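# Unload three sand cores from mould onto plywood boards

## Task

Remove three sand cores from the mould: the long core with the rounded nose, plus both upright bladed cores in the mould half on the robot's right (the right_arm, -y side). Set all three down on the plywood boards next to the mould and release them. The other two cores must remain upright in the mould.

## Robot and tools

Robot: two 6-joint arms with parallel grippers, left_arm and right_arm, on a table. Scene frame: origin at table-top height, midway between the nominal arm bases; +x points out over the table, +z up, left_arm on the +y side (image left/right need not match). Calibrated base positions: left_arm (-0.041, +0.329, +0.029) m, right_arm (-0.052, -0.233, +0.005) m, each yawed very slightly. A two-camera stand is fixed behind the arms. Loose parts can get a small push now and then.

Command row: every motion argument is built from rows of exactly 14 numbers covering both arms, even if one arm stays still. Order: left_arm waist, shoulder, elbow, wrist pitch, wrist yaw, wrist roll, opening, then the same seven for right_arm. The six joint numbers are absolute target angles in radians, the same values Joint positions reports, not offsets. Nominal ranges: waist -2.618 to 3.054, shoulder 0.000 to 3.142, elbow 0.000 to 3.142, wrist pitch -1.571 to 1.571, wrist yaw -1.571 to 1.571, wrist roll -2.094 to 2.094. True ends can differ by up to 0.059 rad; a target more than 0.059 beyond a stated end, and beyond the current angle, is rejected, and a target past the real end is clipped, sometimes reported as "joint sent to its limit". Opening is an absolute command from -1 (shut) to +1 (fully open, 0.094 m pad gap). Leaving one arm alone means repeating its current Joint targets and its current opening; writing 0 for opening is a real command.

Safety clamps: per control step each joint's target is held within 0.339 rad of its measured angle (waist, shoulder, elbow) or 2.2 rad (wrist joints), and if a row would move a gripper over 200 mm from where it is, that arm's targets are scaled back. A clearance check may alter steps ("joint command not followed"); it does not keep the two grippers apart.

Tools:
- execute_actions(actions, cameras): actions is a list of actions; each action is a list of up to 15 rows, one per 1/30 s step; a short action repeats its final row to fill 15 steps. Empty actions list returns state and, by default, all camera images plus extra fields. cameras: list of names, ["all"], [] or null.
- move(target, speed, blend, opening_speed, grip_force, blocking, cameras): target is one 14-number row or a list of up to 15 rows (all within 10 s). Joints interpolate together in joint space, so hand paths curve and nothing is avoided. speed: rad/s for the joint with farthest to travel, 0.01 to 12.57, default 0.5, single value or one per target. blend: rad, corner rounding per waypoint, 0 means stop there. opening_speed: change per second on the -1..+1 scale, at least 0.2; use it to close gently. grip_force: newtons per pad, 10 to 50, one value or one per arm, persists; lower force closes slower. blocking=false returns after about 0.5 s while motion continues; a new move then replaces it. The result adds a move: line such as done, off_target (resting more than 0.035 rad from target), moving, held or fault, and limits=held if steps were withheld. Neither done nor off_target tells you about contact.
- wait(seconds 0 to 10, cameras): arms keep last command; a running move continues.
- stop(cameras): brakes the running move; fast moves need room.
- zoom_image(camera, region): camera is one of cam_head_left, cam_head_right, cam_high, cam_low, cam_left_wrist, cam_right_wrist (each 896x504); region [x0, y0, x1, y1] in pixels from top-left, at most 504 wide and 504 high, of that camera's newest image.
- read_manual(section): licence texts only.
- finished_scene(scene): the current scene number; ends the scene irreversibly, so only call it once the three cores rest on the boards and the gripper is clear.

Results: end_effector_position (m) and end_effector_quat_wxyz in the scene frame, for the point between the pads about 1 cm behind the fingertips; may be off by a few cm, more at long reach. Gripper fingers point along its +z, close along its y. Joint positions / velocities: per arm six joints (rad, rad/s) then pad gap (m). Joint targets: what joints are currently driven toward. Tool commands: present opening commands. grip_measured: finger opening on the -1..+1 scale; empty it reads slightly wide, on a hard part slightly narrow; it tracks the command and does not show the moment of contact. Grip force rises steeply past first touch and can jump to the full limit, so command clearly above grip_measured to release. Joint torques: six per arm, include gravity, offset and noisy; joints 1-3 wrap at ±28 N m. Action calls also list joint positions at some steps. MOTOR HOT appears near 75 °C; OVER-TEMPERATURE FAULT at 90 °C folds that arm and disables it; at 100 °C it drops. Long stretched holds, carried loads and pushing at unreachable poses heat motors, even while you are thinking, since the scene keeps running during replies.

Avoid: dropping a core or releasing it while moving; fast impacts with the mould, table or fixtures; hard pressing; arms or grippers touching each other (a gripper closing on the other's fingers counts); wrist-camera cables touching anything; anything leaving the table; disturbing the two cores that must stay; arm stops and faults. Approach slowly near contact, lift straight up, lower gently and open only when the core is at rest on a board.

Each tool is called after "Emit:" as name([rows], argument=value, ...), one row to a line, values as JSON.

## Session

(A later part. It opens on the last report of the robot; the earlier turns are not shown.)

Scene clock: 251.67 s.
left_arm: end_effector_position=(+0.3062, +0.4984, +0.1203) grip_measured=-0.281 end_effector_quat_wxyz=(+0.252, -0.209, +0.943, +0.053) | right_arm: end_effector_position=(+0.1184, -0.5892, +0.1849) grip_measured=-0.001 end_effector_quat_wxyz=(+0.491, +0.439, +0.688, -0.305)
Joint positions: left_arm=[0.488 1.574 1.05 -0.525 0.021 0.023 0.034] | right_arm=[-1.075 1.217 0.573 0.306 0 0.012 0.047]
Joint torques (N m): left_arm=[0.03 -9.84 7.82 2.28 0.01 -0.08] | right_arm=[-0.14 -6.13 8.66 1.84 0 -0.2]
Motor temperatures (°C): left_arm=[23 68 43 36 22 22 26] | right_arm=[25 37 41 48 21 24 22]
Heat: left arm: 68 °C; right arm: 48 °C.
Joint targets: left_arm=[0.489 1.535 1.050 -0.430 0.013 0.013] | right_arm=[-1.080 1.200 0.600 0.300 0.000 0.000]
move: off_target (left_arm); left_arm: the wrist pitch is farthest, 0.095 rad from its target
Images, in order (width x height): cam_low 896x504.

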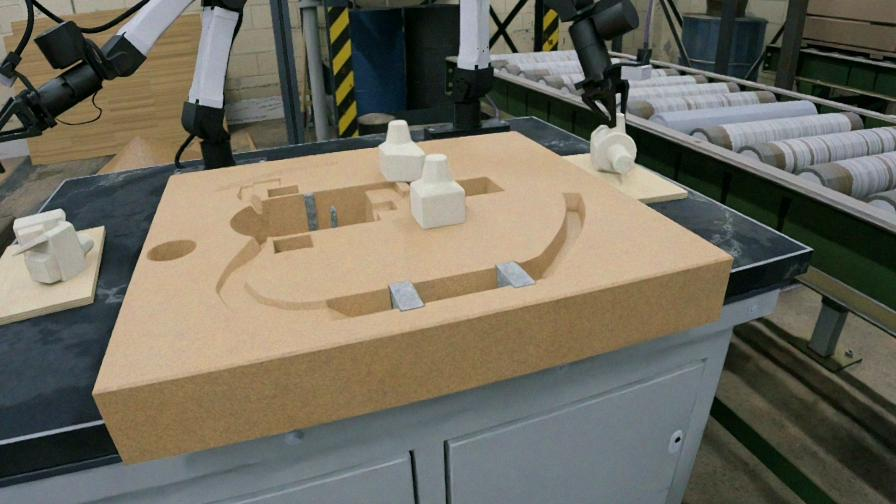

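Emit:
move(target=[0.489,1.545,1.04,-0.45,0.013,0.013,-0.36,-1.08,1.2,0.6,0.3,0,0,0], speed=0.1, grip_force=10, cameras=["cam_low"])

Emit:
zoom_image(camera="cam_low", region=[570, 100, 690, 220])

Scene clock: 257.63 s.
left_arm: end_effector_position=(+0.3056, +0.4981, +0.1199) grip_measured=-0.252 end_effector_quat_wxyz=(+0.252, -0.209, +0.943, +0.052) | right_arm: end_effector_position=(+0.1184, -0.5892, +0.1849) grip_measured=-0.001 end_effector_quat_wxyz=(+0.491, +0.439, +0.688, -0.305)
Joint positions: left_arm=[0.488 1.573 1.047 -0.524 0.021 0.023 0.035] | right_arm=[-1.075 1.217 0.573 0.306 0 0.012 0.047]
Joint torques (N m): left_arm=[0.1 -8.83 7.25 2.06 0.01 -0.09] | right_arm=[-0.16 -6.23 8.7 1.87 0 -0.2]
Motor temperatures (°C): left_arm=[23 65 42 37 22 22 26] | right_arm=[25 36 41 48 21 24 22]
Heat: left arm: 65 °C; right arm: 48 °C.
Joint targets: left_arm=[0.489 1.545 1.040 -0.450 0.013 0.013] | right_arm=[-1.080 1.200 0.600 0.300 0.000 0.000]
grip_force (N): 10, 10
move: off_target (left_arm); left_arm: the wrist pitch is farthest, 0.074 rad from its target
Images, in order (width x height): cam_low 896x504.

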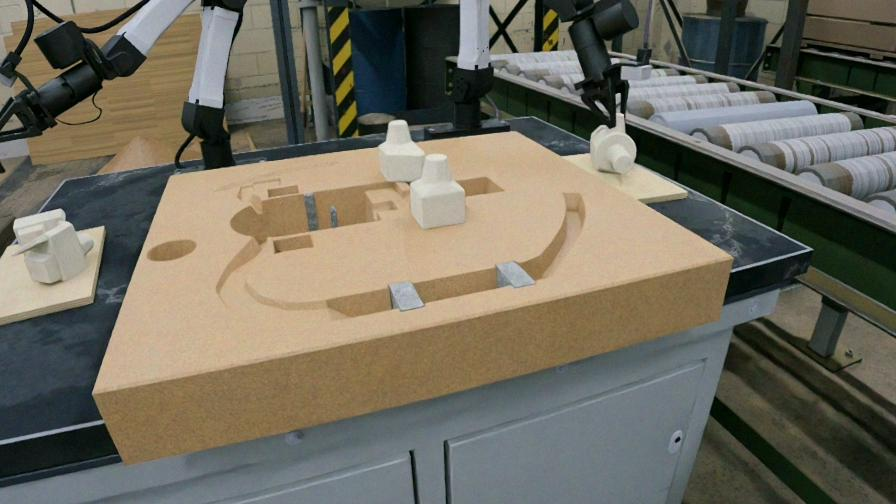

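Scaled by 4.200 from the camera's 896x504 image, which has a finer 1280x720 frame.

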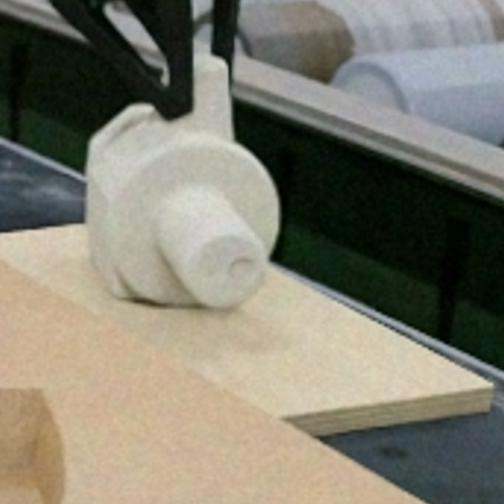

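Resting. Open slowly, then lift away.

Emit:
move(target=[0.489,1.545,1.04,-0.45,0.013,0.013,0.4,-1.08,1.2,0.6,0.3,0,0,0], opening_speed=0.35, cameras=["cam_left_wrist"])

Emit:
move(target=[0.489,1.40,1.36,-0.75,0.013,0.013,0.5,-1.08,1.2,0.6,0.3,0,0,0], speed=0.3, cameras=["cam_low","cam_head_right","cam_left_wrist","cam_high"])

Emit:
zoom_image(camera="cam_low", region=[570, 100, 690, 220])

Scene clock: 264.10 s.
left_arm: end_effector_position=(+0.3175, +0.5041, +0.1313) grip_measured=+0.399 end_effector_quat_wxyz=(+0.285, -0.206, +0.934, +0.061) | right_arm: end_effector_position=(+0.1184, -0.5892, +0.1849) grip_measured=-0.001 end_effector_quat_wxyz=(+0.491, +0.439, +0.688, -0.305)
Joint positions: left_arm=[0.488 1.564 1.047 -0.462 0.02 0.023 0.066] | right_arm=[-1.075 1.217 0.573 0.306 0 0.012 0.047]
Joint torques (N m): left_arm=[0.06 -8.14 7.41 1.59 0.01 -0.09] | right_arm=[-0.17 -6.11 8.73 1.83 0.01 -0.2]
Motor temperatures (°C): left_arm=[23 63 42 37 22 22 26] | right_arm=[25 36 41 48 21 24 22]
Heat: left arm: 63 °C; right arm: 48 °C.
Joint targets: left_arm=[0.489 1.545 1.040 -0.450 0.013 0.013] | right_arm=[-1.080 1.200 0.600 0.300 0.000 0.000]
grip_force (N): 10, 10
move: done
Images, in order (width x height): cam_left_wrist 896x504.

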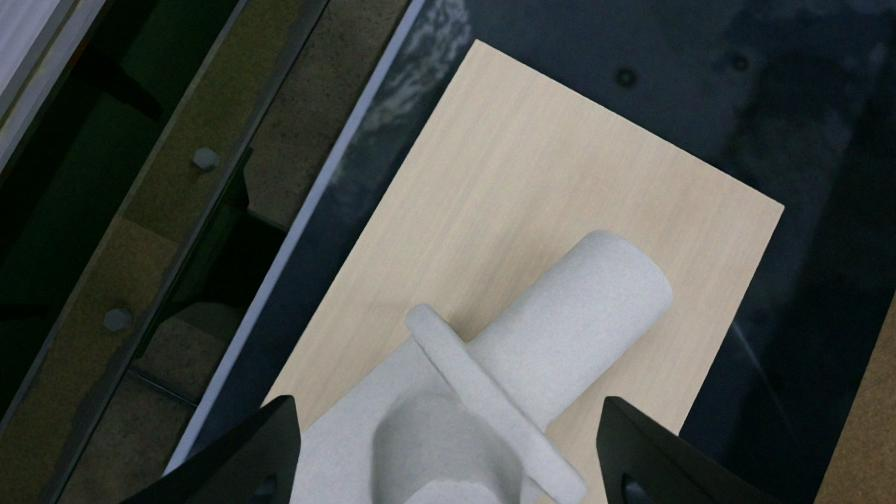

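Scene clock: 265.87 s.
left_arm: end_effector_position=(+0.3156, +0.5032, +0.2643) grip_measured=+0.498 end_effector_quat_wxyz=(+0.362, -0.199, +0.907, +0.080) | right_arm: end_effector_position=(+0.1184, -0.5892, +0.1849) grip_measured=-0.001 end_effector_quat_wxyz=(+0.491, +0.439, +0.688, -0.305)
Joint positions: left_arm=[0.488 1.41 1.335 -0.737 0.02 0.023 0.07] | right_arm=[-1.075 1.217 0.573 0.306 0 0.012 0.047]
Joint torques (N m): left_arm=[0.03 -6.31 10.55 1.57 0.03 -0.1] | right_arm=[-0.16 -6.09 8.75 1.85 0 -0.2]
Motor temperatures (°C): left_arm=[23 62 42 37 22 22 26] | right_arm=[25 36 41 48 21 24 22]
Heat: left arm: 62 °C; right arm: 48 °C.
Joint targets: left_arm=[0.489 1.400 1.360 -0.750 0.013 0.013] | right_arm=[-1.080 1.200 0.600 0.300 0.000 0.000]
grip_force (N): 10, 10
move: done
Images, in order (width x height): cam_head_right 896x504, cam_high 896x504, cam_low 896x504, cam_left_wrist 896x504.

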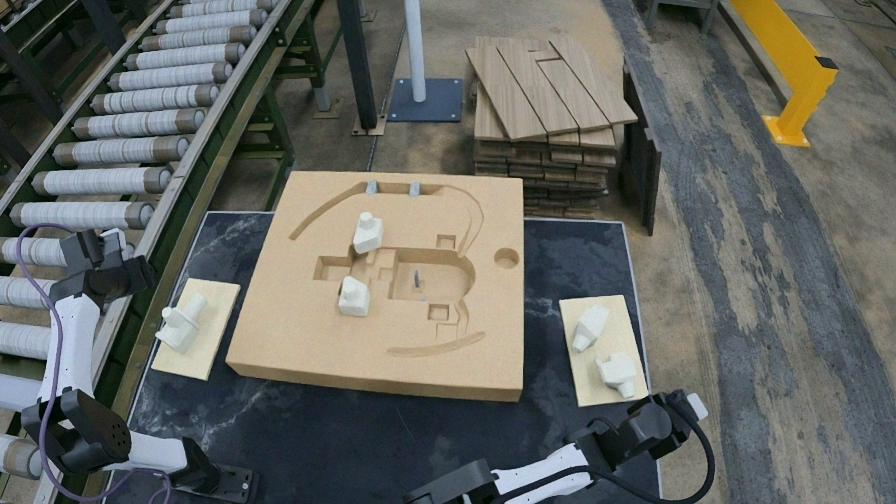

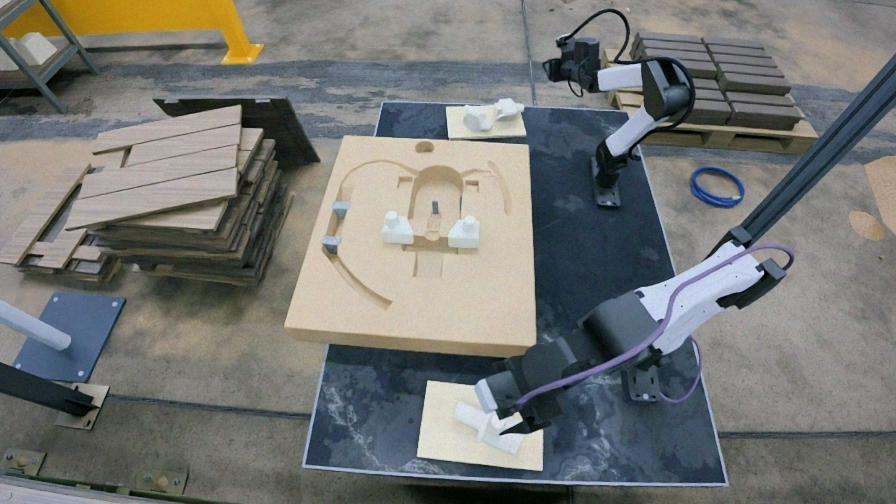

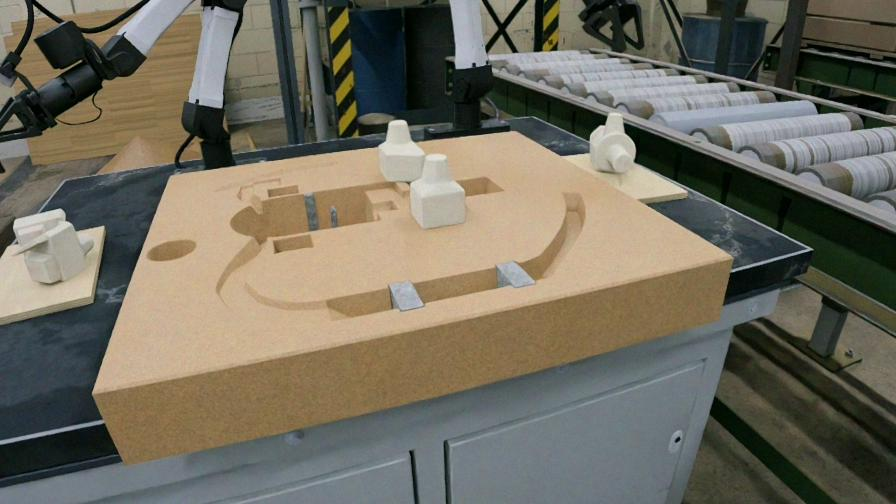

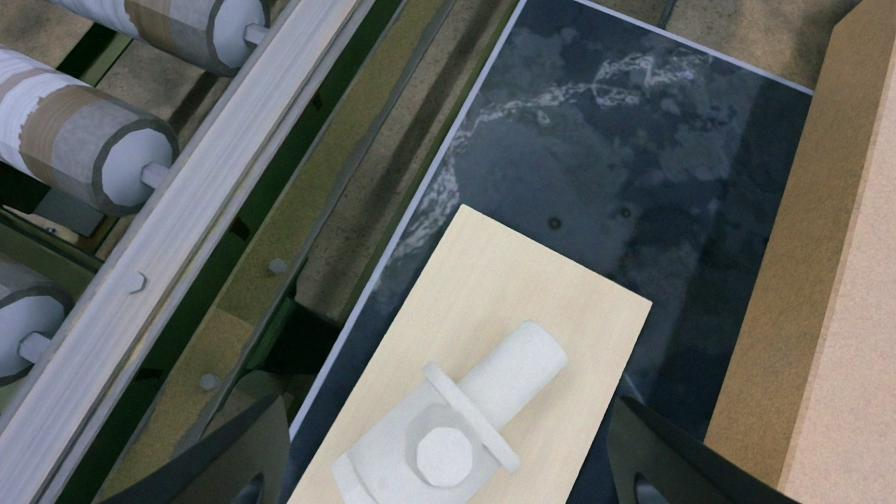

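Scaled by 4.200 from the camera's 896x504 image, which has a finer 1280x720 frame.

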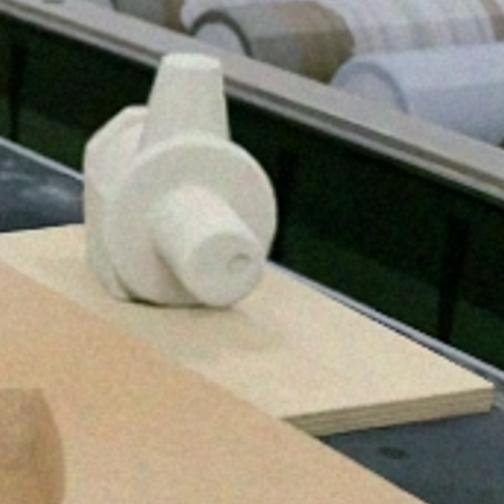

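Emit:
finished_scene(scene=2)

The scene is finished: the task was done.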